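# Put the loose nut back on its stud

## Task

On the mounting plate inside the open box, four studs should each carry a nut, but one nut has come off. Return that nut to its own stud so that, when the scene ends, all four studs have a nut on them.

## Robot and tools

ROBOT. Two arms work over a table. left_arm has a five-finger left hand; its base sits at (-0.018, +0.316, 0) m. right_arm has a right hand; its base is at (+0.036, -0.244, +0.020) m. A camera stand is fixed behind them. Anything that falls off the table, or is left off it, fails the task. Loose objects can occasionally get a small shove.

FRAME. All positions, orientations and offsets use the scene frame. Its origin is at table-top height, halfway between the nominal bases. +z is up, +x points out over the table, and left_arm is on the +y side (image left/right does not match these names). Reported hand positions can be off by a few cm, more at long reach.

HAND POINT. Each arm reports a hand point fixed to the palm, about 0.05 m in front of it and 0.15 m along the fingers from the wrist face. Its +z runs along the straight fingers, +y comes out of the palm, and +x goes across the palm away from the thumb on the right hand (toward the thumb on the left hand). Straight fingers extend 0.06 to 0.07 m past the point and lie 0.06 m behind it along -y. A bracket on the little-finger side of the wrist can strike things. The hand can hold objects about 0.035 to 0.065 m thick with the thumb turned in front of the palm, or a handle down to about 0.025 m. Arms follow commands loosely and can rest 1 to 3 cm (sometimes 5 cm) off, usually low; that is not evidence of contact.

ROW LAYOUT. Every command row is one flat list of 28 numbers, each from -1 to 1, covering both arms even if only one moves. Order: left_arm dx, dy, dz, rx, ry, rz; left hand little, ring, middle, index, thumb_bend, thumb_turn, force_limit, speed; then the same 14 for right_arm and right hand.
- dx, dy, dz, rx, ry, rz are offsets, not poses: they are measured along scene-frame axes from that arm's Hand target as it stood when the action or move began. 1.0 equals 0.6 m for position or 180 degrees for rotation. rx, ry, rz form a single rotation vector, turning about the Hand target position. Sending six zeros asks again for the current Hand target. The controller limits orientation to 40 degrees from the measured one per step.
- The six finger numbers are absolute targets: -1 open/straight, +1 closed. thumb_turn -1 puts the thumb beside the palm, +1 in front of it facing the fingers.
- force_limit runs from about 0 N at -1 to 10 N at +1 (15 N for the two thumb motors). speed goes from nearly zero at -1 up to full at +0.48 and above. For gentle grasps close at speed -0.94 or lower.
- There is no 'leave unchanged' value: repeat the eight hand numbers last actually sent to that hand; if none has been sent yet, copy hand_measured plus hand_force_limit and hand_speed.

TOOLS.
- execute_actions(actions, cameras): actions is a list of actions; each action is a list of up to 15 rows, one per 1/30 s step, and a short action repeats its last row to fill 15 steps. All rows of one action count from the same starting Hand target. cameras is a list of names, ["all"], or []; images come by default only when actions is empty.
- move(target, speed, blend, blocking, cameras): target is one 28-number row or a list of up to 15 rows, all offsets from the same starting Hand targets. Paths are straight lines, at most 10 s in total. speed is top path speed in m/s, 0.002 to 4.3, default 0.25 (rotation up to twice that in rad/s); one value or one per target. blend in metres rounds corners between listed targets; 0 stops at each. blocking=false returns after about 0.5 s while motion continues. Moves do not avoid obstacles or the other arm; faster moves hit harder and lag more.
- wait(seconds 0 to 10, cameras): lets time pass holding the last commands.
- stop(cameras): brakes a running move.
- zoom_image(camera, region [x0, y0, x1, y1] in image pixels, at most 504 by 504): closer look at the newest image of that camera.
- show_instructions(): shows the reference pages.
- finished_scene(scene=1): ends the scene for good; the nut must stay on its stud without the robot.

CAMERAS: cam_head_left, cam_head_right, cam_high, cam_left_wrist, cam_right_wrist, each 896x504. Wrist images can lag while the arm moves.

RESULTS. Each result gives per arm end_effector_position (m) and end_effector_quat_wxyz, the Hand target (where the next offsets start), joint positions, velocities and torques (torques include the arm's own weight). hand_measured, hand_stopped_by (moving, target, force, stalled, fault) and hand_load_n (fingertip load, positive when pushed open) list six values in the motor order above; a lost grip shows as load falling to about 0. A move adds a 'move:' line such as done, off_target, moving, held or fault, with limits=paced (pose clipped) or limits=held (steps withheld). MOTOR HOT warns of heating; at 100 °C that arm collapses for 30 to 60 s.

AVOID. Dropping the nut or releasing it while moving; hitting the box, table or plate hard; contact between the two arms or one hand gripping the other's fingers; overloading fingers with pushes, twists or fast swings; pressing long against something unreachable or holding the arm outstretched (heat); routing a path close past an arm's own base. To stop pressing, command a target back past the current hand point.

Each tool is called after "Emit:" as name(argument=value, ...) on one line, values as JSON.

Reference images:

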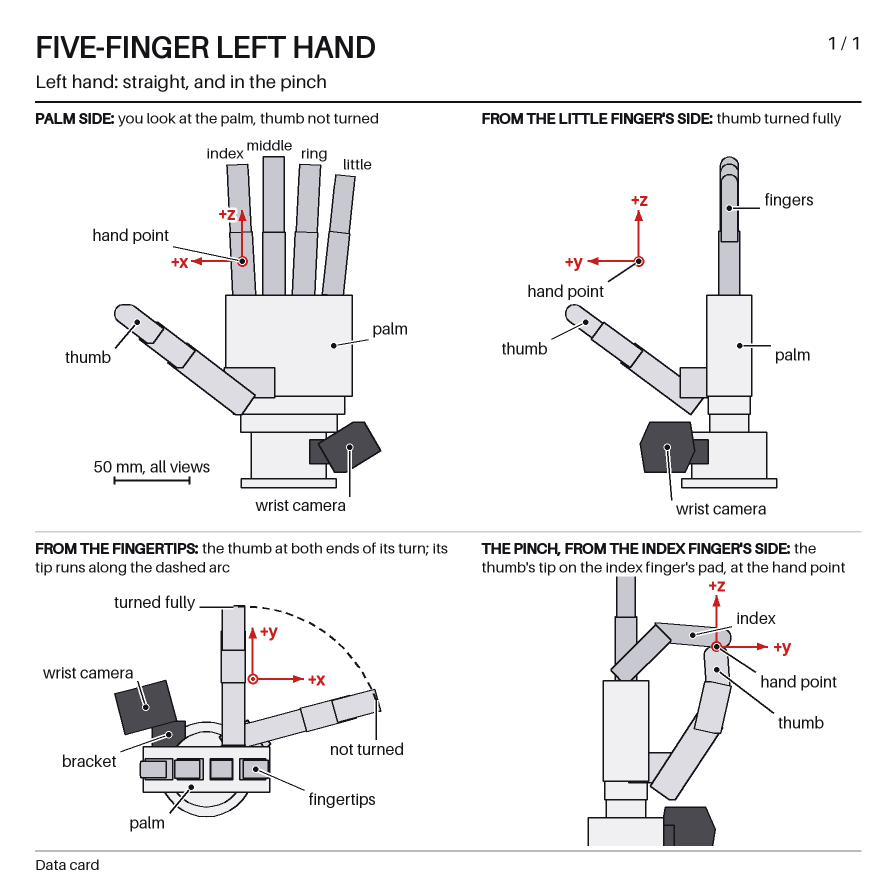

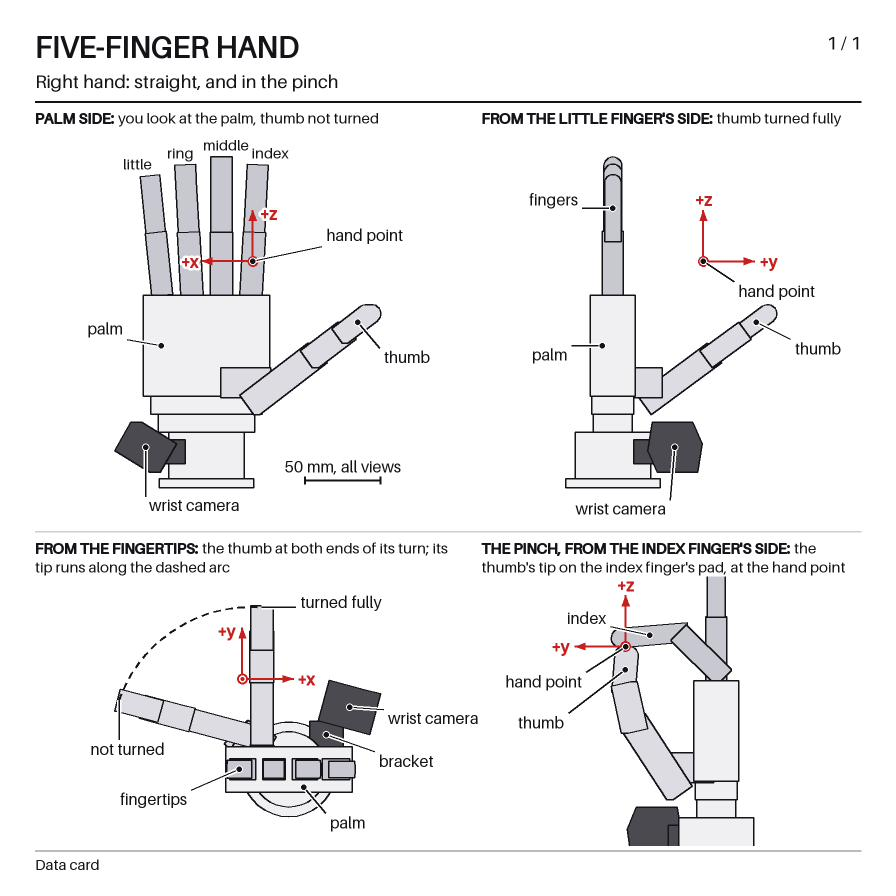

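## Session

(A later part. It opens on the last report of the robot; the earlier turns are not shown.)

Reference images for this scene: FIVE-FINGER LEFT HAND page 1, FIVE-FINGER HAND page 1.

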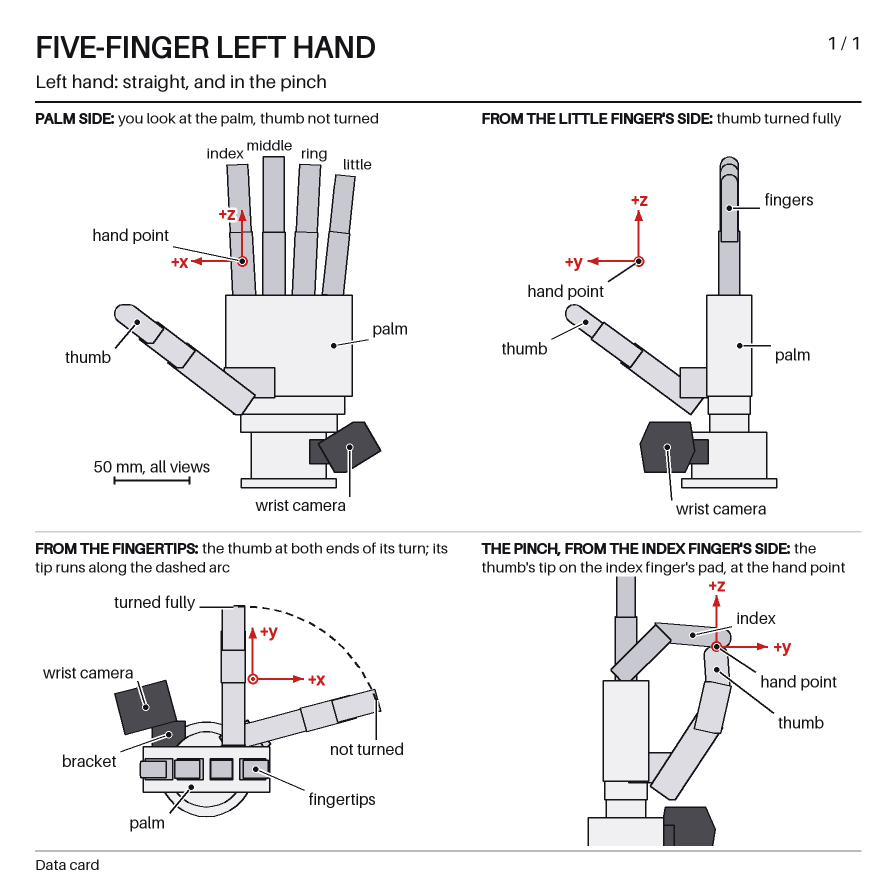

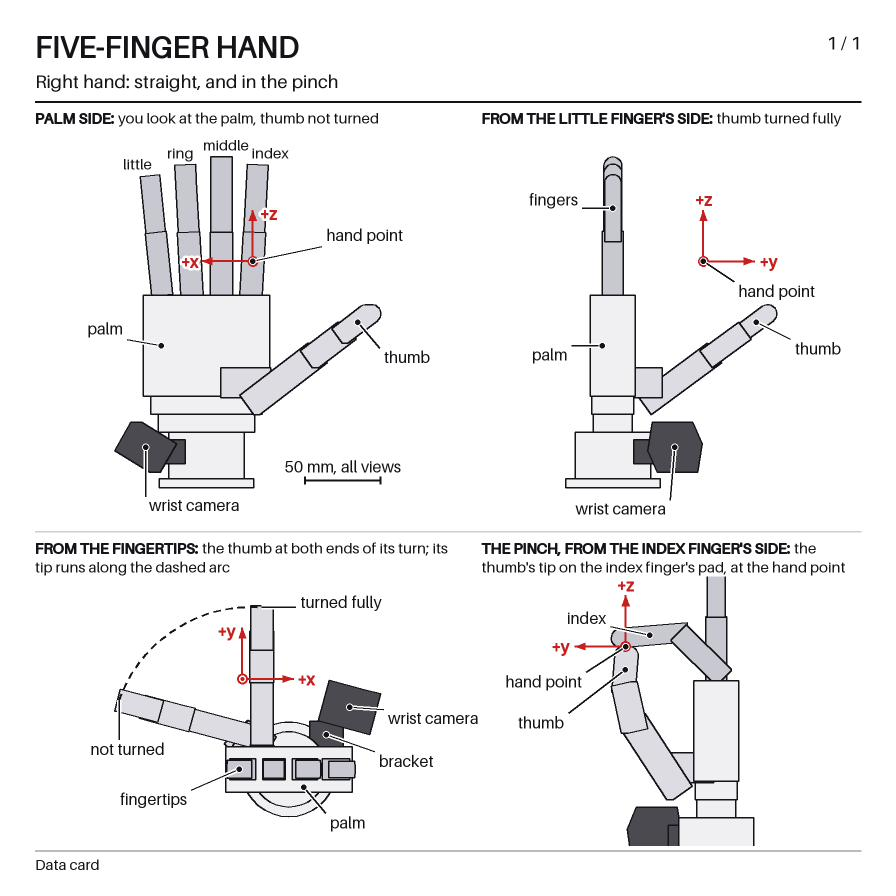

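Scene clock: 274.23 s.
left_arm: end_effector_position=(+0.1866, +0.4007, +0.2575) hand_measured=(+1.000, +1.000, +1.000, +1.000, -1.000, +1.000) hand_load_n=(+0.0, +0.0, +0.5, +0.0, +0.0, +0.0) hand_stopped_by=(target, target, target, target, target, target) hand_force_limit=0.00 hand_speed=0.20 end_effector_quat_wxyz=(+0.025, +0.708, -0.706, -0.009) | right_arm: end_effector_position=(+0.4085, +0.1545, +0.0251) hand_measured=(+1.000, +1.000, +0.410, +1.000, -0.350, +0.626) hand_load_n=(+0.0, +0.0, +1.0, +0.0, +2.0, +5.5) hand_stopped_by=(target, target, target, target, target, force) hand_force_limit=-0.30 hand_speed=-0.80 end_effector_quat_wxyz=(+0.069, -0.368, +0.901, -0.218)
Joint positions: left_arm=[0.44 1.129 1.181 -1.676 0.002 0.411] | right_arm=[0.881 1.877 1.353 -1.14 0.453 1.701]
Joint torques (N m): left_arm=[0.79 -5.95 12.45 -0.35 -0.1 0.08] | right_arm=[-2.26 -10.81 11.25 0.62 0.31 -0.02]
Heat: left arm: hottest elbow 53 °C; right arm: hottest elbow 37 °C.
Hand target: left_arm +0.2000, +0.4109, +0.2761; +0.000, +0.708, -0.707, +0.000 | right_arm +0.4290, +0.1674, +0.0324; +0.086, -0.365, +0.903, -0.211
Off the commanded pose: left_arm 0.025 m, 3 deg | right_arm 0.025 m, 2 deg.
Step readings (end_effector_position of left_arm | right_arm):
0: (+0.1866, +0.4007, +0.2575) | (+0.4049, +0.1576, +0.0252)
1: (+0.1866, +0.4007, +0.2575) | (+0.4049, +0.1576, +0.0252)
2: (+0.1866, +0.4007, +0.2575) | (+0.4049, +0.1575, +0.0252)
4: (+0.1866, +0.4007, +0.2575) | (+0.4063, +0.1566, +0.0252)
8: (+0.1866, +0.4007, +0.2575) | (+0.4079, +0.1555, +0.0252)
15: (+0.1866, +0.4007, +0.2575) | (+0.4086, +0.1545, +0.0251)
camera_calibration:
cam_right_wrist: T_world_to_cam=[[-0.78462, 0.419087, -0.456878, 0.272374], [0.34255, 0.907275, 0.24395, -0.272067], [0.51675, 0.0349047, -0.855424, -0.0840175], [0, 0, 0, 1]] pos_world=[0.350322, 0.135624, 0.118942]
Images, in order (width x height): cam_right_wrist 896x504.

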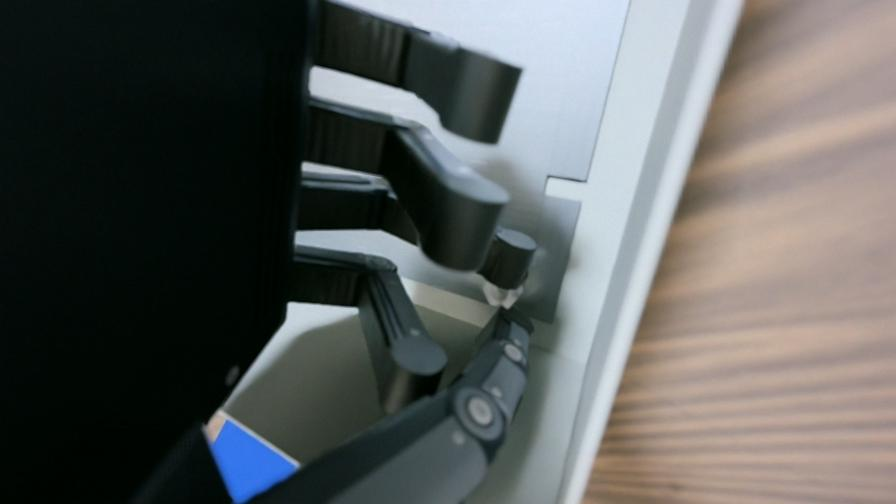

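Emit:
zoom_image(camera="cam_right_wrist", region=[480, 265, 530, 315])

Scaled by 10.080 from the camera's 896x504 image, which has a finer 1280x720 frame.

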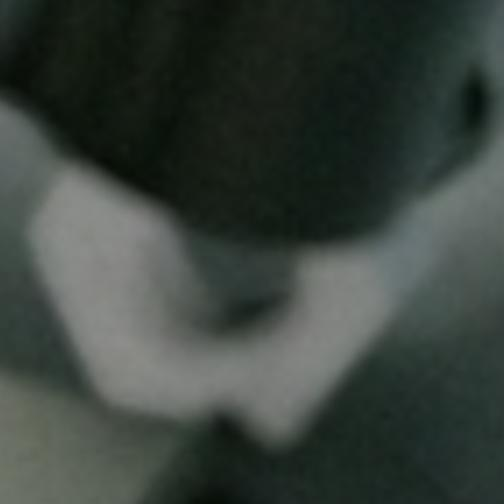

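Emit:
zoom_image(camera="cam_right_wrist", region=[492, 280, 516, 304])

Scaled by 21.000 from the camera's 896x504 image, which has a finer 1280x720 frame.

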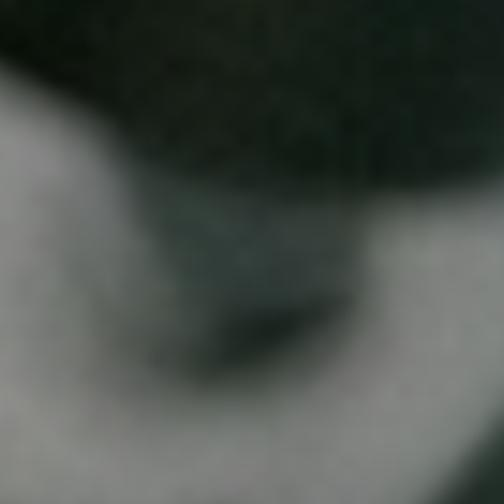

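Emit:
execute_actions(actions=[[[0,0,0,0,0,0,1,1,1,1,-1,1,0,0.2,0.0017,0.0001,-0.0012,0.0006,-0.0005,0,1,1,0.41,1,-0.35,0.7,-0.3,-0.8],[0,0,0,0,0,0,1,1,1,1,-1,1,0,0.2,0.0034,0.0002,-0.0025,0.0012,-0.001,0,1,1,0.41,1,-0.35,0.7,-0.3,-0.8]]], cameras=["cam_right_wrist"])

Emit:
zoom_image(camera="cam_right_wrist", region=[460, 240, 580, 340])

Emit:
zoom_image(camera="cam_right_wrist", region=[485, 270, 535, 320])

Scene clock: 279.17 s.
left_arm: end_effector_position=(+0.1866, +0.4007, +0.2575) hand_measured=(+1.000, +1.000, +1.000, +1.000, -1.000, +1.000) hand_load_n=(+0.0, +0.0, +0.0, +0.0, +0.0, +0.0) hand_stopped_by=(target, target, target, target, target, target) hand_force_limit=0.00 hand_speed=0.20 end_effector_quat_wxyz=(+0.025, +0.708, -0.706, -0.009) | right_arm: end_effector_position=(+0.4112, +0.1556, +0.0246) hand_measured=(+1.000, +1.000, +0.410, +1.000, -0.350, +0.626) hand_load_n=(+0.0, +0.0, +1.0, +0.0, +2.0, +5.5) hand_stopped_by=(target, target, target, target, target, force) hand_force_limit=-0.30 hand_speed=-0.80 end_effector_quat_wxyz=(+0.073, -0.367, +0.902, -0.216)
Joint positions: left_arm=[0.44 1.129 1.181 -1.676 0.002 0.411] | right_arm=[0.879 1.878 1.353 -1.129 0.453 1.698]
Joint torques (N m): left_arm=[0.5 -5.48 12.66 -0.34 -0.1 0.04] | right_arm=[-2.2 -10.81 11.12 0.65 0.31 -0.02]
Heat: left arm: hottest elbow 53 °C; right arm: hottest elbow 38 °C.
Hand target: left_arm +0.2000, +0.4109, +0.2761; +0.000, +0.708, -0.707, +0.000 | right_arm +0.4310, +0.1676, +0.0308; +0.088, -0.364, +0.903, -0.210
Off the commanded pose: left_arm 0.025 m, 3 deg | right_arm 0.024 m, 2 deg.
Step readings (end_effector_position of left_arm | right_arm):
0: (+0.1866, +0.4007, +0.2575) | (+0.4085, +0.1545, +0.0251)
1: (+0.1866, +0.4007, +0.2575) | (+0.4085, +0.1545, +0.0251)
2: (+0.1866, +0.4007, +0.2575) | (+0.4085, +0.1545, +0.0251)
4: (+0.1866, +0.4007, +0.2575) | (+0.4091, +0.1550, +0.0251)
8: (+0.1866, +0.4007, +0.2575) | (+0.4104, +0.1555, +0.0252)
15: (+0.1866, +0.4007, +0.2575) | (+0.4112, +0.1557, +0.0248)
camera_calibration:
cam_right_wrist: T_world_to_cam=[[-0.782335, 0.422012, -0.458102, 0.272468], [0.341201, 0.905683, 0.251637, -0.273203], [0.521089, 0.0405595, -0.852538, -0.0885829], [0, 0, 0, 1]] pos_world=[0.352538, 0.136044, 0.118046]
Images, in order (width x height): cam_right_wrist 896x504.

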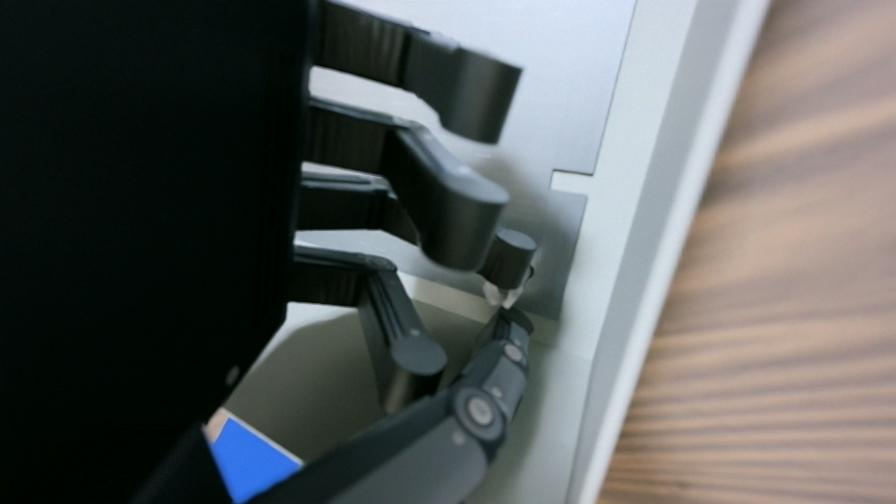

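Scaled by 4.200 from the camera's 896x504 image, which has a finer 1280x720 frame.

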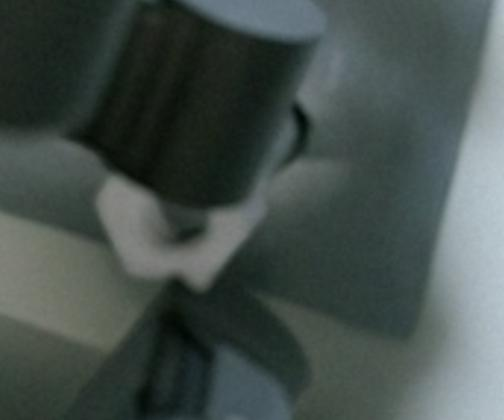

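Scaled by 10.080 from the camera's 896x504 image, which has a finer 1280x720 frame.

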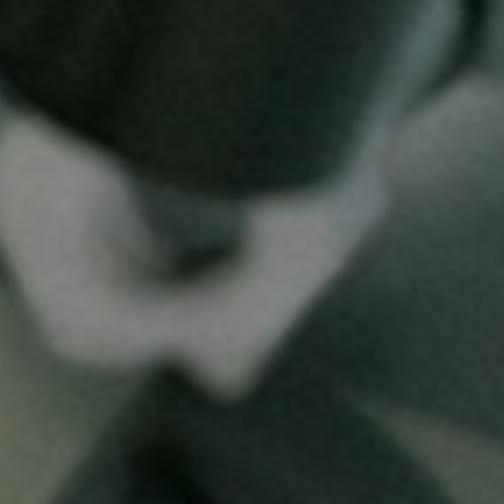

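Emit:
execute_actions(actions=[[[0,0,0,0,0,0,1,1,1,1,-1,1,0,0.2,-0.0114,0.0084,0,-0.0003,0.0003,0,1,1,0.41,1,-0.35,0.7,-0.3,-0.8],[0,0,0,0,0,0,1,1,1,1,-1,1,0,0.2,-0.0228,0.0168,0,-0.0007,0.0006,0,1,1,0.41,1,-0.35,0.7,-0.3,-0.8]]], cameras=["cam_right_wrist"])

Emit:
zoom_image(camera="cam_right_wrist", region=[460, 240, 580, 340])

Emit:
zoom_image(camera="cam_right_wrist", region=[485, 270, 535, 320])

Scene clock: 281.33 s.
left_arm: end_effector_position=(+0.1866, +0.4007, +0.2575) hand_measured=(+1.000, +1.000, +1.000, +1.000, -1.000, +1.000) hand_load_n=(+0.0, +0.0, +0.0, +0.0, +0.0, +0.0) hand_stopped_by=(target, target, target, target, target, target) hand_force_limit=0.00 hand_speed=0.20 end_effector_quat_wxyz=(+0.025, +0.708, -0.706, -0.009) | right_arm: end_effector_position=(+0.4085, +0.1571, +0.0235) hand_measured=(+1.000, +1.000, +0.410, +1.000, -0.350, +0.626) hand_load_n=(+0.0, +0.0, +1.0, +0.0, +2.5, +5.5) hand_stopped_by=(target, target, target, target, target, force) hand_force_limit=-0.30 hand_speed=-0.80 end_effector_quat_wxyz=(+0.072, -0.365, +0.903, -0.217)
Joint positions: left_arm=[0.44 1.129 1.181 -1.676 0.002 0.411] | right_arm=[0.885 1.88 1.353 -1.134 0.453 1.711]
Joint torques (N m): left_arm=[0.73 -6.01 12.57 -0.36 -0.1 0.07] | right_arm=[-0.09 -10.81 11.37 0.13 0.22 0.22]
Heat: left arm: hottest elbow 53 °C; right arm: hottest elbow 38 °C.
Hand target: left_arm +0.2000, +0.4109, +0.2761; +0.000, +0.708, -0.707, +0.000 | right_arm +0.4173, +0.1777, +0.0310; +0.087, -0.365, +0.903, -0.211
Off the commanded pose: left_arm 0.025 m, 3 deg | right_arm 0.024 m, 2 deg.
Step readings (end_effector_position of left_arm | right_arm):
0: (+0.1866, +0.4007, +0.2575) | (+0.4112, +0.1556, +0.0246)
1: (+0.1866, +0.4007, +0.2575) | (+0.4112, +0.1556, +0.0246)
2: (+0.1866, +0.4007, +0.2575) | (+0.4112, +0.1556, +0.0246)
4: (+0.1866, +0.4007, +0.2575) | (+0.4112, +0.1556, +0.0246)
8: (+0.1866, +0.4007, +0.2575) | (+0.4100, +0.1559, +0.0241)
15: (+0.1866, +0.4007, +0.2575) | (+0.4084, +0.1571, +0.0235)
camera_calibration:
cam_right_wrist: T_world_to_cam=[[-0.779693, 0.425992, -0.458922, 0.267435], [0.346471, 0.903998, 0.250489, -0.275301], [0.521571, 0.0363018, -0.852435, -0.0876841], [0, 0, 0, 1]] pos_world=[0.349635, 0.13813, 0.116947]
Images, in order (width x height): cam_right_wrist 896x504.

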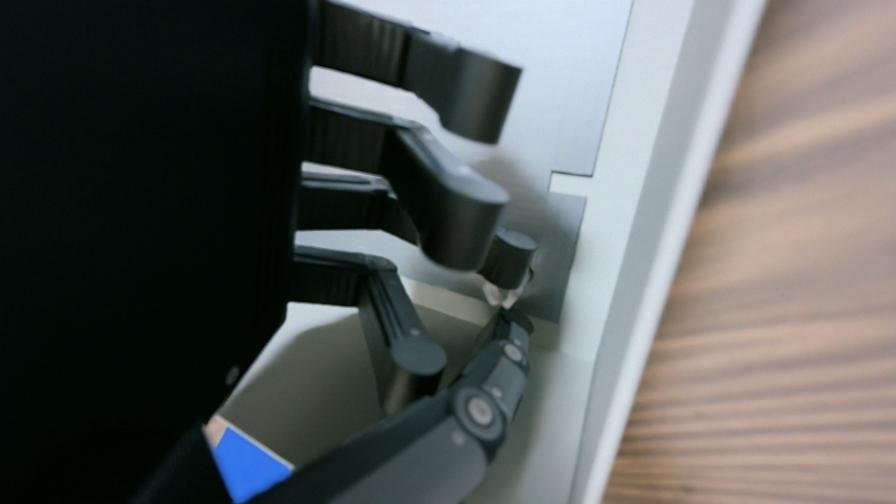

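Scaled by 4.200 from the camera's 896x504 image, which has a finer 1280x720 frame.

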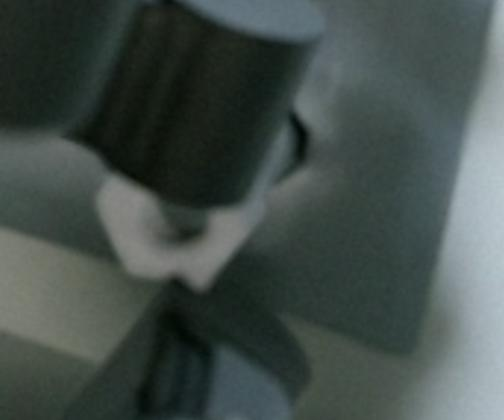

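Scaled by 10.080 from the camera's 896x504 image, which has a finer 1280x720 frame.

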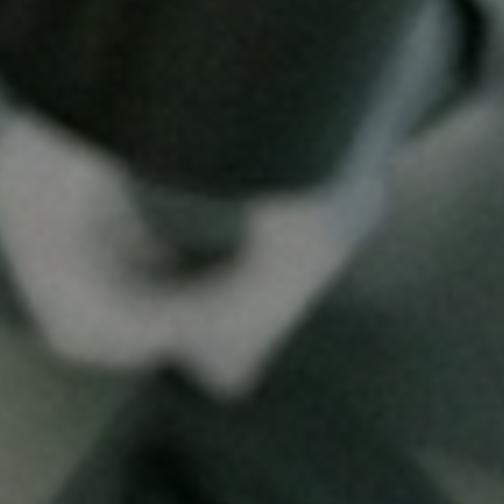

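Emit:
execute_actions(actions=[[[0,0,0,0,0,0,1,1,1,1,-1,1,0,0.2,-0.0011,0.0009,-0.0008,0,0,0,1,1,0.41,1,-0.35,0.7,-0.3,-0.8],[0,0,0,0,0,0,1,1,1,1,-1,1,0,0.2,-0.0022,0.0018,-0.0017,0,0,0,1,1,0.41,1,-0.35,0.7,-0.3,-0.8]]], cameras=["cam_right_wrist"])

Emit:
zoom_image(camera="cam_right_wrist", region=[460, 240, 580, 340])

Emit:
zoom_image(camera="cam_right_wrist", region=[485, 270, 535, 320])

Scene clock: 282.53 s.
left_arm: end_effector_position=(+0.1866, +0.4007, +0.2575) hand_measured=(+1.000, +1.000, +1.000, +1.000, -1.000, +1.000) hand_load_n=(+0.0, +0.0, +0.0, +0.0, +0.0, +0.0) hand_stopped_by=(target, target, target, target, target, target) hand_force_limit=0.00 hand_speed=0.20 end_effector_quat_wxyz=(+0.025, +0.708, -0.706, -0.009) | right_arm: end_effector_position=(+0.4074, +0.1582, +0.0228) hand_measured=(+1.000, +1.000, +0.410, +1.000, -0.350, +0.626) hand_load_n=(+0.5, +0.0, +1.0, +0.0, +2.0, +5.5) hand_stopped_by=(target, target, target, target, target, force) hand_force_limit=-0.30 hand_speed=-0.80 end_effector_quat_wxyz=(+0.072, -0.364, +0.903, -0.217)
Joint positions: left_arm=[0.44 1.129 1.181 -1.676 0.002 0.411] | right_arm=[0.888 1.881 1.353 -1.134 0.453 1.716]
Joint torques (N m): left_arm=[1.44 -6.24 12.74 -0.58 -0.08 0.13] | right_arm=[-0.03 -10.81 11.33 0.12 0.21 0.17]
Heat: left arm: hottest elbow 53 °C; right arm: hottest elbow 38 °C.
Hand target: left_arm +0.2000, +0.4109, +0.2761; +0.000, +0.708, -0.707, +0.000 | right_arm +0.4159, +0.1789, +0.0300; +0.087, -0.365, +0.903, -0.211
Off the commanded pose: left_arm 0.025 m, 3 deg | right_arm 0.023 m, 2 deg.
Step readings (end_effector_position of left_arm | right_arm):
0: (+0.1866, +0.4007, +0.2575) | (+0.4085, +0.1571, +0.0235)
1: (+0.1866, +0.4007, +0.2575) | (+0.4085, +0.1571, +0.0235)
2: (+0.1866, +0.4007, +0.2575) | (+0.4086, +0.1572, +0.0235)
4: (+0.1866, +0.4007, +0.2575) | (+0.4081, +0.1576, +0.0233)
8: (+0.1866, +0.4007, +0.2575) | (+0.4075, +0.1581, +0.0232)
15: (+0.1866, +0.4007, +0.2575) | (+0.4074, +0.1582, +0.0228)
camera_calibration:
cam_right_wrist: T_world_to_cam=[[-0.77899, 0.426898, -0.459274, 0.265413], [0.347296, 0.903587, 0.25083, -0.275984], [0.522073, 0.0358893, -0.852145, -0.0879833], [0, 0, 0, 1]] pos_world=[0.348536, 0.139229, 0.116148]
Images, in order (width x height): cam_right_wrist 896x504.

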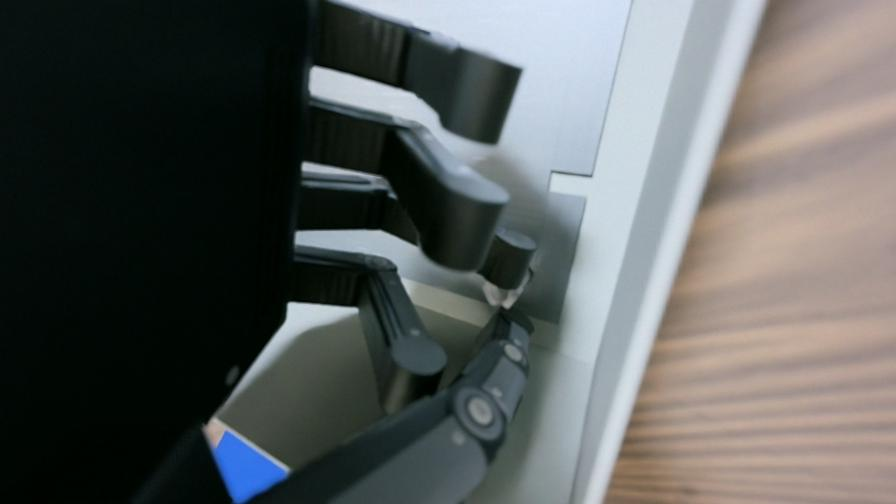

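Scaled by 4.200 from the camera's 896x504 image, which has a finer 1280x720 frame.

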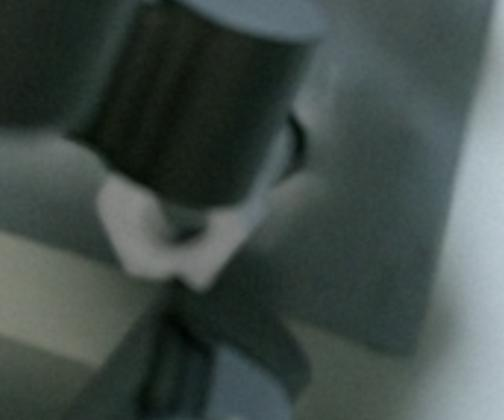

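Scaled by 10.080 from the camera's 896x504 image, which has a finer 1280x720 frame.

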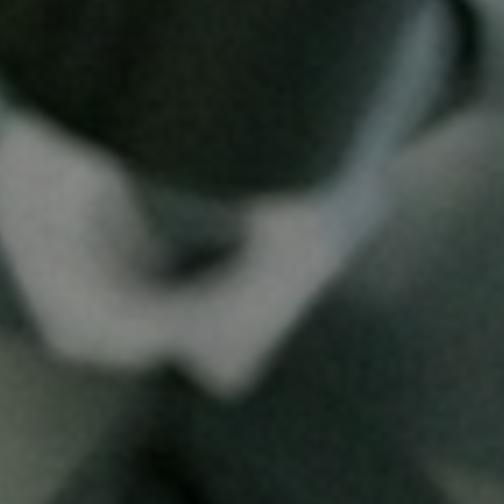

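Emit:
execute_actions(actions=[[[0,0,0,0,0,0,1,1,1,1,-1,1,0,0.2,-0.0012,0.0006,-0.0006,0,0,0,1,1,0.41,1,-0.35,0.7,-0.3,-0.8],[0,0,0,0,0,0,1,1,1,1,-1,1,0,0.2,-0.0024,0.0012,-0.0013,0,0,0,1,1,0.41,1,-0.35,0.7,-0.3,-0.8]]], cameras=["cam_right_wrist"])

Emit:
zoom_image(camera="cam_right_wrist", region=[460, 240, 580, 340])

Emit:
zoom_image(camera="cam_right_wrist", region=[485, 270, 535, 320])

Scene clock: 283.83 s.
left_arm: end_effector_position=(+0.1866, +0.4007, +0.2575) hand_measured=(+1.000, +1.000, +1.000, +1.000, -1.000, +1.000) hand_load_n=(+0.0, +0.0, +0.0, +0.0, +0.0, +0.0) hand_stopped_by=(target, target, target, target, target, target) hand_force_limit=0.00 hand_speed=0.20 end_effector_quat_wxyz=(+0.025, +0.708, -0.706, -0.009) | right_arm: end_effector_position=(+0.4063, +0.1594, +0.0226) hand_measured=(+1.000, +1.000, +0.410, +1.000, -0.350, +0.626) hand_load_n=(+0.0, +0.0, +1.0, +0.0, +2.0, +5.5) hand_stopped_by=(target, target, target, target, target, force) hand_force_limit=-0.30 hand_speed=-0.80 end_effector_quat_wxyz=(+0.073, -0.364, +0.903, -0.217)
Joint positions: left_arm=[0.44 1.129 1.181 -1.676 0.002 0.411] | right_arm=[0.891 1.882 1.353 -1.134 0.453 1.719]
Joint torques (N m): left_arm=[0.73 -6.95 12.67 -0.38 -0.12 0.06] | right_arm=[-0.09 -10.81 11.22 0.17 0.2 0.18]
Heat: left arm: hottest elbow 53 °C; right arm: hottest elbow 39 °C.
Hand target: left_arm +0.2000, +0.4109, +0.2761; +0.000, +0.708, -0.707, +0.000 | right_arm +0.4146, +0.1795, +0.0292; +0.087, -0.365, +0.903, -0.211
Off the commanded pose: left_arm 0.025 m, 3 deg | right_arm 0.023 m, 2 deg.
Step readings (end_effector_position of left_arm | right_arm):
0: (+0.1866, +0.4007, +0.2575) | (+0.4074, +0.1582, +0.0228)
1: (+0.1866, +0.4007, +0.2575) | (+0.4074, +0.1582, +0.0228)
2: (+0.1866, +0.4007, +0.2575) | (+0.4074, +0.1582, +0.0228)
4: (+0.1866, +0.4007, +0.2575) | (+0.4074, +0.1582, +0.0228)
8: (+0.1866, +0.4007, +0.2575) | (+0.4067, +0.1589, +0.0226)
15: (+0.1866, +0.4007, +0.2575) | (+0.4063, +0.1594, +0.0226)
camera_calibration:
cam_right_wrist: T_world_to_cam=[[-0.778749, 0.426896, -0.459685, 0.263883], [0.346756, 0.90356, 0.251673, -0.27642], [0.522791, 0.0365911, -0.851675, -0.0879698], [0, 0, 0, 1]] pos_world=[0.347339, 0.140331, 0.115949]
Images, in order (width x height): cam_right_wrist 896x504.

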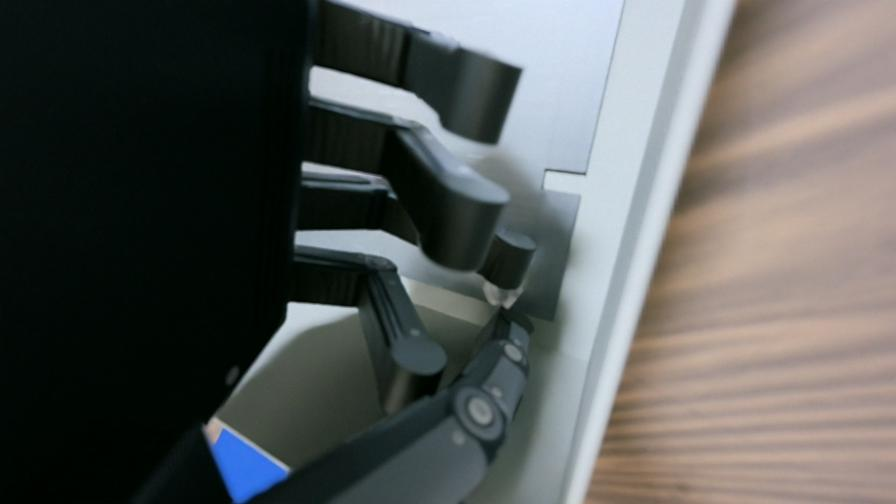

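Scaled by 4.200 from the camera's 896x504 image, which has a finer 1280x720 frame.

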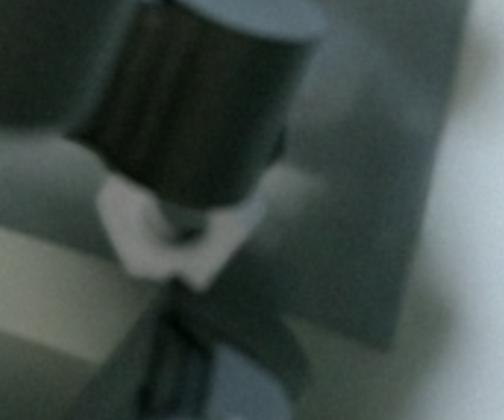

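Scaled by 10.080 from the camera's 896x504 image, which has a finer 1280x720 frame.

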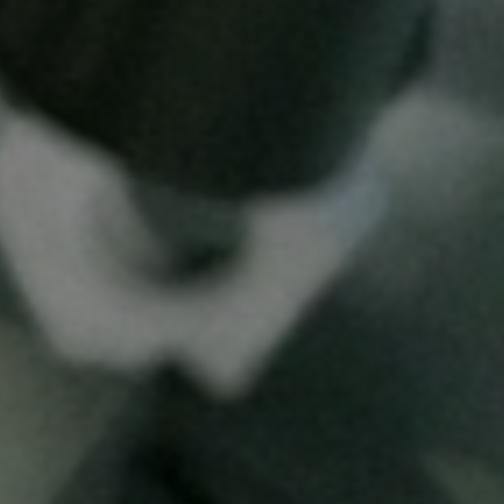

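Emit:
execute_actions(actions=[[[0,0,0,0,0,0,1,1,1,1,-1,1,0,0.2,0.001,-0.0008,0.0006,-0.0006,-0.0007,0,1,1,0.41,1,-0.35,0.7,-0.3,-0.8]]], cameras=["cam_right_wrist"])

Emit:
zoom_image(camera="cam_right_wrist", region=[460, 240, 580, 340])

Scene clock: 285.27 s.
left_arm: end_effector_position=(+0.1866, +0.4007, +0.2575) hand_measured=(+1.000, +1.000, +1.000, +1.000, -1.000, +1.000) hand_load_n=(+0.0, +0.0, +0.0, +0.0, +0.0, +0.0) hand_stopped_by=(target, target, target, target, target, target) hand_force_limit=0.00 hand_speed=0.20 end_effector_quat_wxyz=(+0.025, +0.708, -0.706, -0.009) | right_arm: end_effector_position=(+0.4063, +0.1594, +0.0226) hand_measured=(+1.000, +1.000, +0.410, +1.000, -0.350, +0.626) hand_load_n=(+0.0, +0.0, +1.0, +0.0, +2.0, +5.5) hand_stopped_by=(target, target, target, target, target, force) hand_force_limit=-0.30 hand_speed=-0.80 end_effector_quat_wxyz=(+0.073, -0.364, +0.903, -0.217)
Joint positions: left_arm=[0.44 1.129 1.181 -1.676 0.002 0.411] | right_arm=[0.891 1.882 1.353 -1.134 0.453 1.719]
Joint torques (N m): left_arm=[0.56 -5.71 12.68 -0.43 -0.08 0.07] | right_arm=[-0.15 -10.81 11.23 0.13 0.31 0.17]
Heat: left arm: hottest elbow 53 °C; right arm: hottest elbow 39 °C.
Hand target: left_arm +0.2000, +0.4109, +0.2761; +0.000, +0.708, -0.707, +0.000 | right_arm +0.4152, +0.1790, +0.0295; +0.087, -0.365, +0.902, -0.212
Off the commanded pose: left_arm 0.025 m, 3 deg | right_arm 0.023 m, 2 deg.
Step readings (end_effector_position of left_arm | right_arm):
0: (+0.1866, +0.4007, +0.2575) | (+0.4063, +0.1594, +0.0226)
1: (+0.1866, +0.4007, +0.2575) | (+0.4063, +0.1594, +0.0226)
2: (+0.1866, +0.4007, +0.2575) | (+0.4063, +0.1594, +0.0226)
4: (+0.1866, +0.4007, +0.2575) | (+0.4063, +0.1594, +0.0226)
8: (+0.1866, +0.4007, +0.2575) | (+0.4063, +0.1594, +0.0226)
15: (+0.1866, +0.4007, +0.2575) | (+0.4063, +0.1594, +0.0226)
camera_calibration:
cam_right_wrist: T_world_to_cam=[[-0.778749, 0.426896, -0.459685, 0.263883], [0.346756, 0.90356, 0.251673, -0.27642], [0.522791, 0.0365911, -0.851675, -0.0879698], [0, 0, 0, 1]] pos_world=[0.347339, 0.140331, 0.115949]
Images, in order (width x height): cam_right_wrist 896x504.

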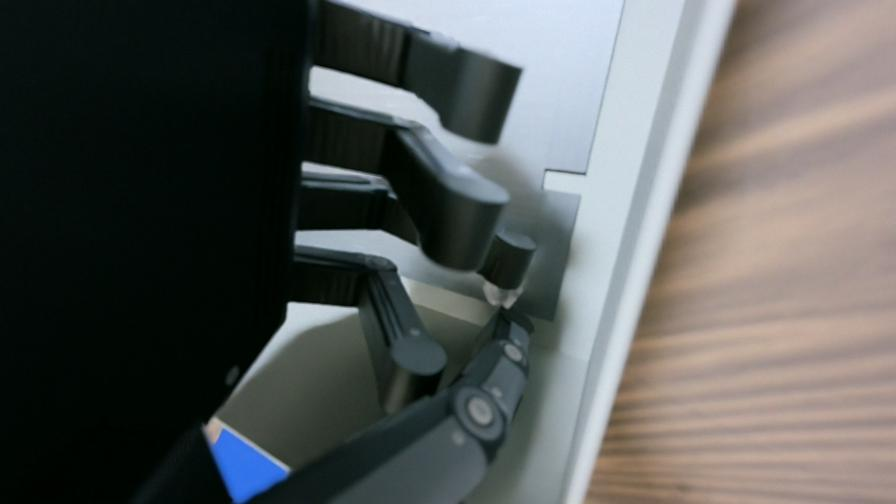

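Scaled by 4.200 from the camera's 896x504 image, which has a finer 1280x720 frame.

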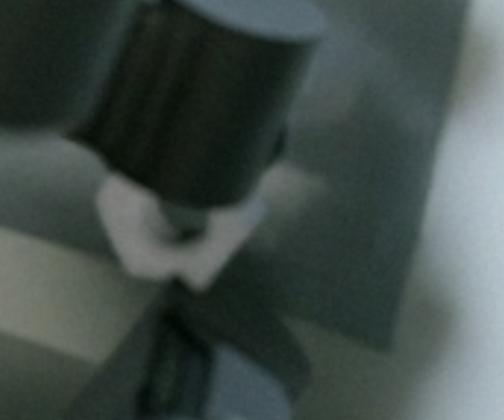

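Emit:
execute_actions(actions=[[[0,0,0,0,0,0,1,1,1,1,-1,1,0,0.2,0.002,-0.0017,0.0006,-0.0012,-0.0015,0,1,1,0.41,1,-0.35,0.7,-0.3,-0.8]]], cameras=["cam_right_wrist"])

Emit:
zoom_image(camera="cam_right_wrist", region=[460, 240, 580, 340])

Scene clock: 286.27 s.
left_arm: end_effector_position=(+0.1866, +0.4007, +0.2575) hand_measured=(+1.000, +1.000, +1.000, +1.000, -1.000, +1.000) hand_load_n=(+0.0, +0.0, +0.0, +0.0, +0.0, +0.0) hand_stopped_by=(target, target, target, target, target, target) hand_force_limit=0.00 hand_speed=0.20 end_effector_quat_wxyz=(+0.025, +0.708, -0.706, -0.009) | right_arm: end_effector_position=(+0.4068, +0.1590, +0.0227) hand_measured=(+1.000, +1.000, +0.410, +1.000, -0.350, +0.626) hand_load_n=(+0.0, +0.0, +1.0, +0.0, +2.0, +5.5) hand_stopped_by=(target, target, target, target, target, force) hand_force_limit=-0.30 hand_speed=-0.80 end_effector_quat_wxyz=(+0.074, -0.364, +0.903, -0.218)
Joint positions: left_arm=[0.44 1.129 1.181 -1.676 0.002 0.411] | right_arm=[0.891 1.882 1.353 -1.134 0.456 1.719]
Joint torques (N m): left_arm=[0.21 -5.3 12.63 -0.4 -0.1 0.09] | right_arm=[-0.15 -10.87 11.23 0.13 0.4 0.17]
Heat: left arm: hottest elbow 53 °C; right arm: hottest elbow 39 °C.
Hand target: left_arm +0.2000, +0.4109, +0.2761; +0.000, +0.708, -0.707, +0.000 | right_arm +0.4164, +0.1780, +0.0299; +0.089, -0.364, +0.902, -0.215
Off the commanded pose: left_arm 0.025 m, 3 deg | right_arm 0.022 m, 2 deg.
Step readings (end_effector_position of left_arm | right_arm):
0: (+0.1866, +0.4007, +0.2575) | (+0.4063, +0.1594, +0.0226)
1: (+0.1866, +0.4007, +0.2575) | (+0.4063, +0.1594, +0.0226)
2: (+0.1866, +0.4007, +0.2575) | (+0.4063, +0.1594, +0.0226)
4: (+0.1866, +0.4007, +0.2575) | (+0.4066, +0.1592, +0.0227)
8: (+0.1866, +0.4007, +0.2575) | (+0.4068, +0.1590, +0.0227)
15: (+0.1866, +0.4007, +0.2575) | (+0.4068, +0.1590, +0.0227)
camera_calibration:
cam_right_wrist: T_world_to_cam=[[-0.777786, 0.425814, -0.462311, 0.264334], [0.345934, 0.90413, 0.250757, -0.276031], [0.524765, 0.035106, -0.850523, -0.0887301], [0, 0, 0, 1]] pos_world=[0.347646, 0.140126, 0.115954]
Images, in order (width x height): cam_right_wrist 896x504.

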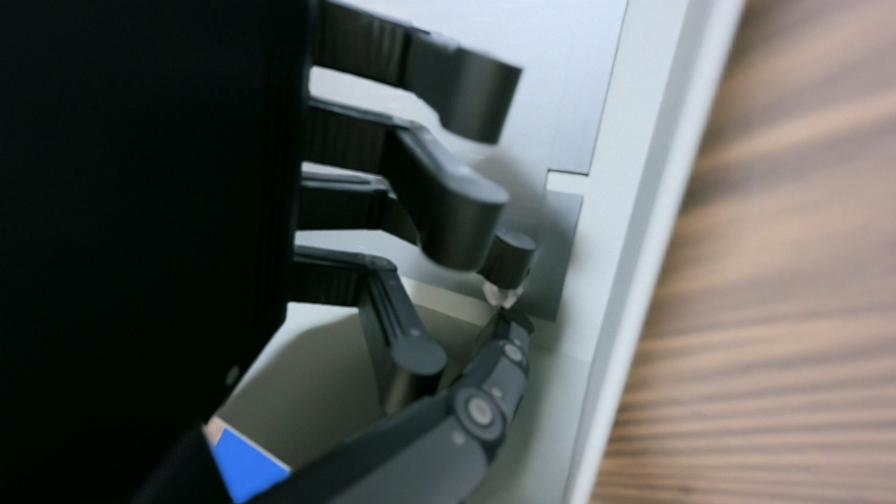

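Scaled by 4.200 from the camera's 896x504 image, which has a finer 1280x720 frame.

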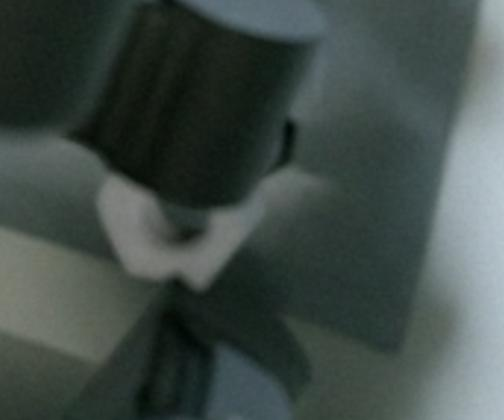

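Emit:
execute_actions(actions=[[[0,0,0,0,0,0,1,1,1,1,-1,1,0,0.2,0,0,-0.0012,0,0,0,1,1,0.41,1,-0.35,0.7,-0.3,-0.8],[0,0,0,0,0,0,1,1,1,1,-1,1,0,0.2,0,0,-0.0025,0,0,0,1,1,0.41,1,-0.35,0.7,-0.3,-0.8]]], cameras=["cam_right_wrist"])

Emit:
zoom_image(camera="cam_right_wrist", region=[460, 240, 580, 340])

Emit:
zoom_image(camera="cam_right_wrist", region=[485, 270, 535, 320])

Scene clock: 287.43 s.
left_arm: end_effector_position=(+0.1866, +0.4007, +0.2575) hand_measured=(+1.000, +1.000, +1.000, +1.000, -1.000, +1.000) hand_load_n=(+0.0, +0.0, +0.0, +0.0, +0.0, +0.0) hand_stopped_by=(target, target, target, target, target, target) hand_force_limit=0.00 hand_speed=0.20 end_effector_quat_wxyz=(+0.025, +0.708, -0.706, -0.009) | right_arm: end_effector_position=(+0.4067, +0.1588, +0.0217) hand_measured=(+1.000, +1.000, +0.410, +1.000, -0.350, +0.626) hand_load_n=(+0.0, +0.0, +1.0, +0.0, +2.0, +5.5) hand_stopped_by=(target, target, target, target, target, force) hand_force_limit=-0.30 hand_speed=-0.80 end_effector_quat_wxyz=(+0.073, -0.364, +0.902, -0.218)
Joint positions: left_arm=[0.44 1.129 1.181 -1.676 0.002 0.411] | right_arm=[0.891 1.884 1.353 -1.134 0.456 1.719]
Joint torques (N m): left_arm=[-0.32 -5.83 12.59 -0.38 -0.11 0.06] | right_arm=[-0.21 -10.81 11.11 0.23 0.4 0.17]
Heat: left arm: hottest elbow 53 °C; right arm: hottest elbow 39 °C.
Hand target: left_arm +0.2000, +0.4109, +0.2761; +0.000, +0.708, -0.707, +0.000 | right_arm +0.4163, +0.1780, +0.0283; +0.089, -0.364, +0.902, -0.215
Off the commanded pose: left_arm 0.025 m, 3 deg | right_arm 0.023 m, 2 deg.
Step readings (end_effector_position of left_arm | right_arm):
0: (+0.1866, +0.4007, +0.2575) | (+0.4068, +0.1590, +0.0227)
1: (+0.1866, +0.4007, +0.2575) | (+0.4068, +0.1590, +0.0227)
2: (+0.1866, +0.4007, +0.2575) | (+0.4068, +0.1590, +0.0227)
4: (+0.1866, +0.4007, +0.2575) | (+0.4068, +0.1590, +0.0225)
8: (+0.1866, +0.4007, +0.2575) | (+0.4068, +0.1589, +0.0223)
15: (+0.1866, +0.4007, +0.2575) | (+0.4067, +0.1588, +0.0217)
camera_calibration:
cam_right_wrist: T_world_to_cam=[[-0.778324, 0.425142, -0.462023, 0.264129], [0.346258, 0.904495, 0.248988, -0.275634], [0.523753, 0.0338144, -0.851199, -0.0888281], [0, 0, 0, 1]] pos_world=[0.347542, 0.140021, 0.115053]
Images, in order (width x height): cam_right_wrist 896x504.

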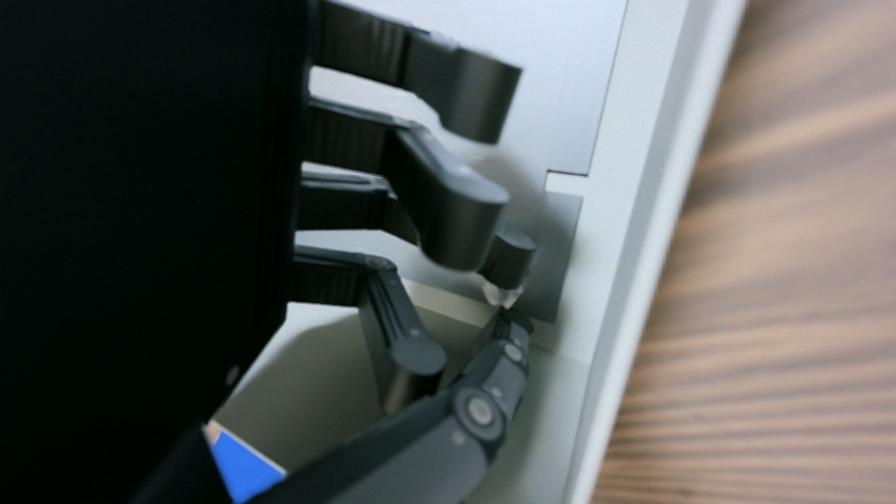

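Scaled by 4.200 from the camera's 896x504 image, which has a finer 1280x720 frame.

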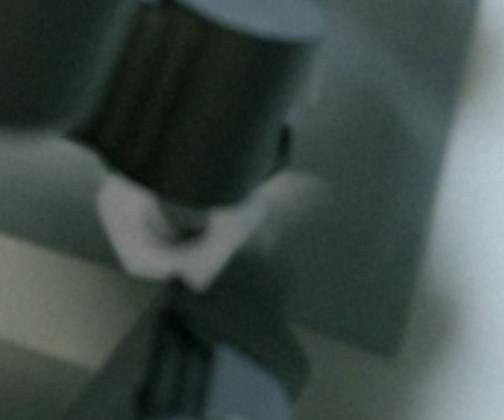

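Scaled by 10.080 from the camera's 896x504 image, which has a finer 1280x720 frame.

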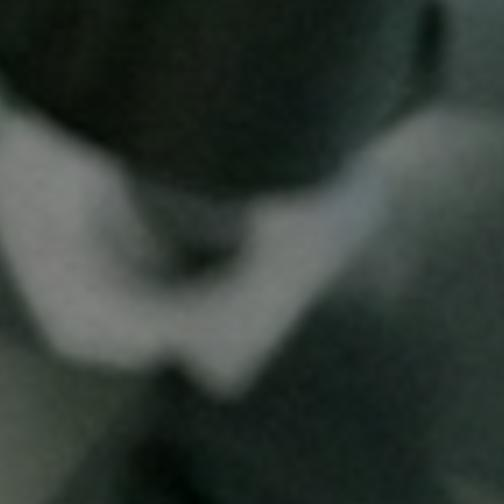

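Emit:
execute_actions(actions=[[[0,0,0,0,0,0,1,1,1,1,-1,1,0,0.2,0,0,-0.0012,0,0,0,1,1,0.41,1,-0.35,0.7,-0.3,-0.8],[0,0,0,0,0,0,1,1,1,1,-1,1,0,0.2,0,0,-0.0025,0,0,0,1,1,0.41,1,-0.35,0.7,-0.3,-0.8]]], cameras=["cam_right_wrist"])

Emit:
zoom_image(camera="cam_right_wrist", region=[460, 240, 580, 340])

Emit:
zoom_image(camera="cam_right_wrist", region=[485, 270, 535, 320])

Scene clock: 288.57 s.
left_arm: end_effector_position=(+0.1866, +0.4007, +0.2575) hand_measured=(+1.000, +1.000, +1.000, +1.000, -1.000, +1.000) hand_load_n=(+0.0, +0.0, +0.0, +0.0, +0.0, +0.0) hand_stopped_by=(target, target, target, target, target, target) hand_force_limit=0.00 hand_speed=0.20 end_effector_quat_wxyz=(+0.025, +0.708, -0.706, -0.009) | right_arm: end_effector_position=(+0.4065, +0.1586, +0.0207) hand_measured=(+1.000, +1.000, +0.410, +1.000, -0.350, +0.626) hand_load_n=(+0.0, +0.0, +1.0, +0.0, +2.0, +5.5) hand_stopped_by=(target, target, target, target, target, force) hand_force_limit=-0.30 hand_speed=-0.80 end_effector_quat_wxyz=(+0.072, -0.364, +0.902, -0.219)
Joint positions: left_arm=[0.44 1.129 1.181 -1.676 0.002 0.411] | right_arm=[0.891 1.886 1.353 -1.134 0.456 1.719]
Joint torques (N m): left_arm=[1.2 -5.89 12.49 -0.46 -0.1 0.12] | right_arm=[-0.21 -10.81 10.97 0.36 0.4 0.17]
Heat: left arm: hottest elbow 53 °C; right arm: hottest elbow 39 °C.
Hand target: left_arm +0.2000, +0.4109, +0.2761; +0.000, +0.708, -0.707, +0.000 | right_arm +0.4163, +0.1780, +0.0268; +0.089, -0.364, +0.902, -0.215
Off the commanded pose: left_arm 0.025 m, 3 deg | right_arm 0.023 m, 2 deg.
Step readings (end_effector_position of left_arm | right_arm):
0: (+0.1866, +0.4007, +0.2575) | (+0.4067, +0.1588, +0.0217)
1: (+0.1866, +0.4007, +0.2575) | (+0.4067, +0.1588, +0.0217)
2: (+0.1866, +0.4007, +0.2575) | (+0.4067, +0.1588, +0.0217)
4: (+0.1866, +0.4007, +0.2575) | (+0.4067, +0.1588, +0.0217)
8: (+0.1866, +0.4007, +0.2575) | (+0.4066, +0.1587, +0.0213)
15: (+0.1866, +0.4007, +0.2575) | (+0.4065, +0.1586, +0.0207)
camera_calibration:
cam_right_wrist: T_world_to_cam=[[-0.77884, 0.424471, -0.461772, 0.263956], [0.346564, 0.904857, 0.247238, -0.275362], [0.522783, 0.0325259, -0.851845, -0.0890017], [0, 0, 0, 1]] pos_world=[0.347539, 0.140016, 0.114152]
Images, in order (width x height): cam_right_wrist 896x504.

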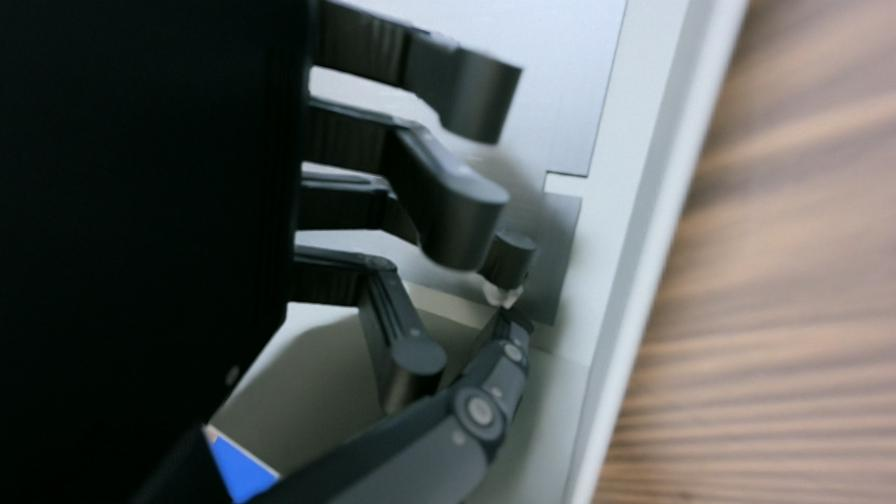

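Scaled by 4.200 from the camera's 896x504 image, which has a finer 1280x720 frame.

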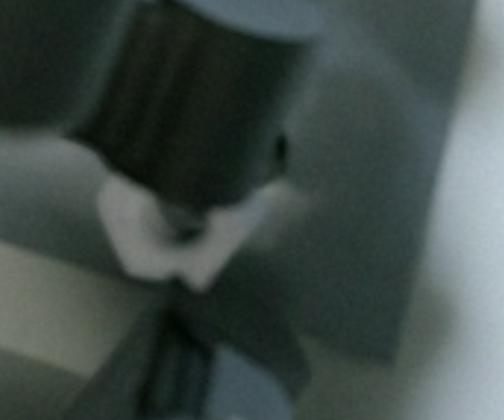

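Scaled by 10.080 from the camera's 896x504 image, which has a finer 1280x720 frame.

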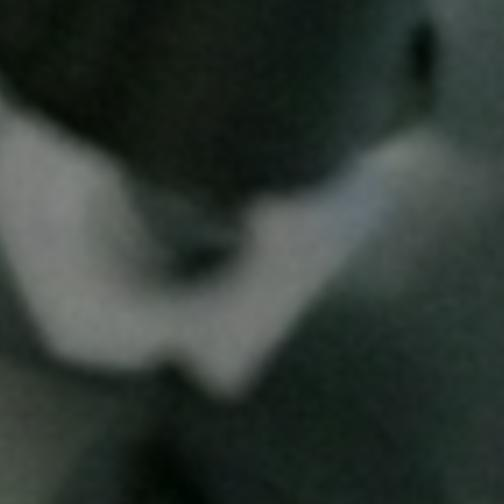

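Emit:
zoom_image(camera="cam_right_wrist", region=[492, 280, 516, 304])

Scaled by 21.000 from the camera's 896x504 image, which has a finer 1280x720 frame.

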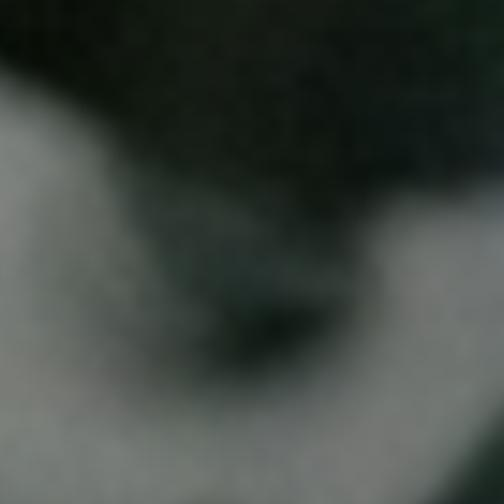

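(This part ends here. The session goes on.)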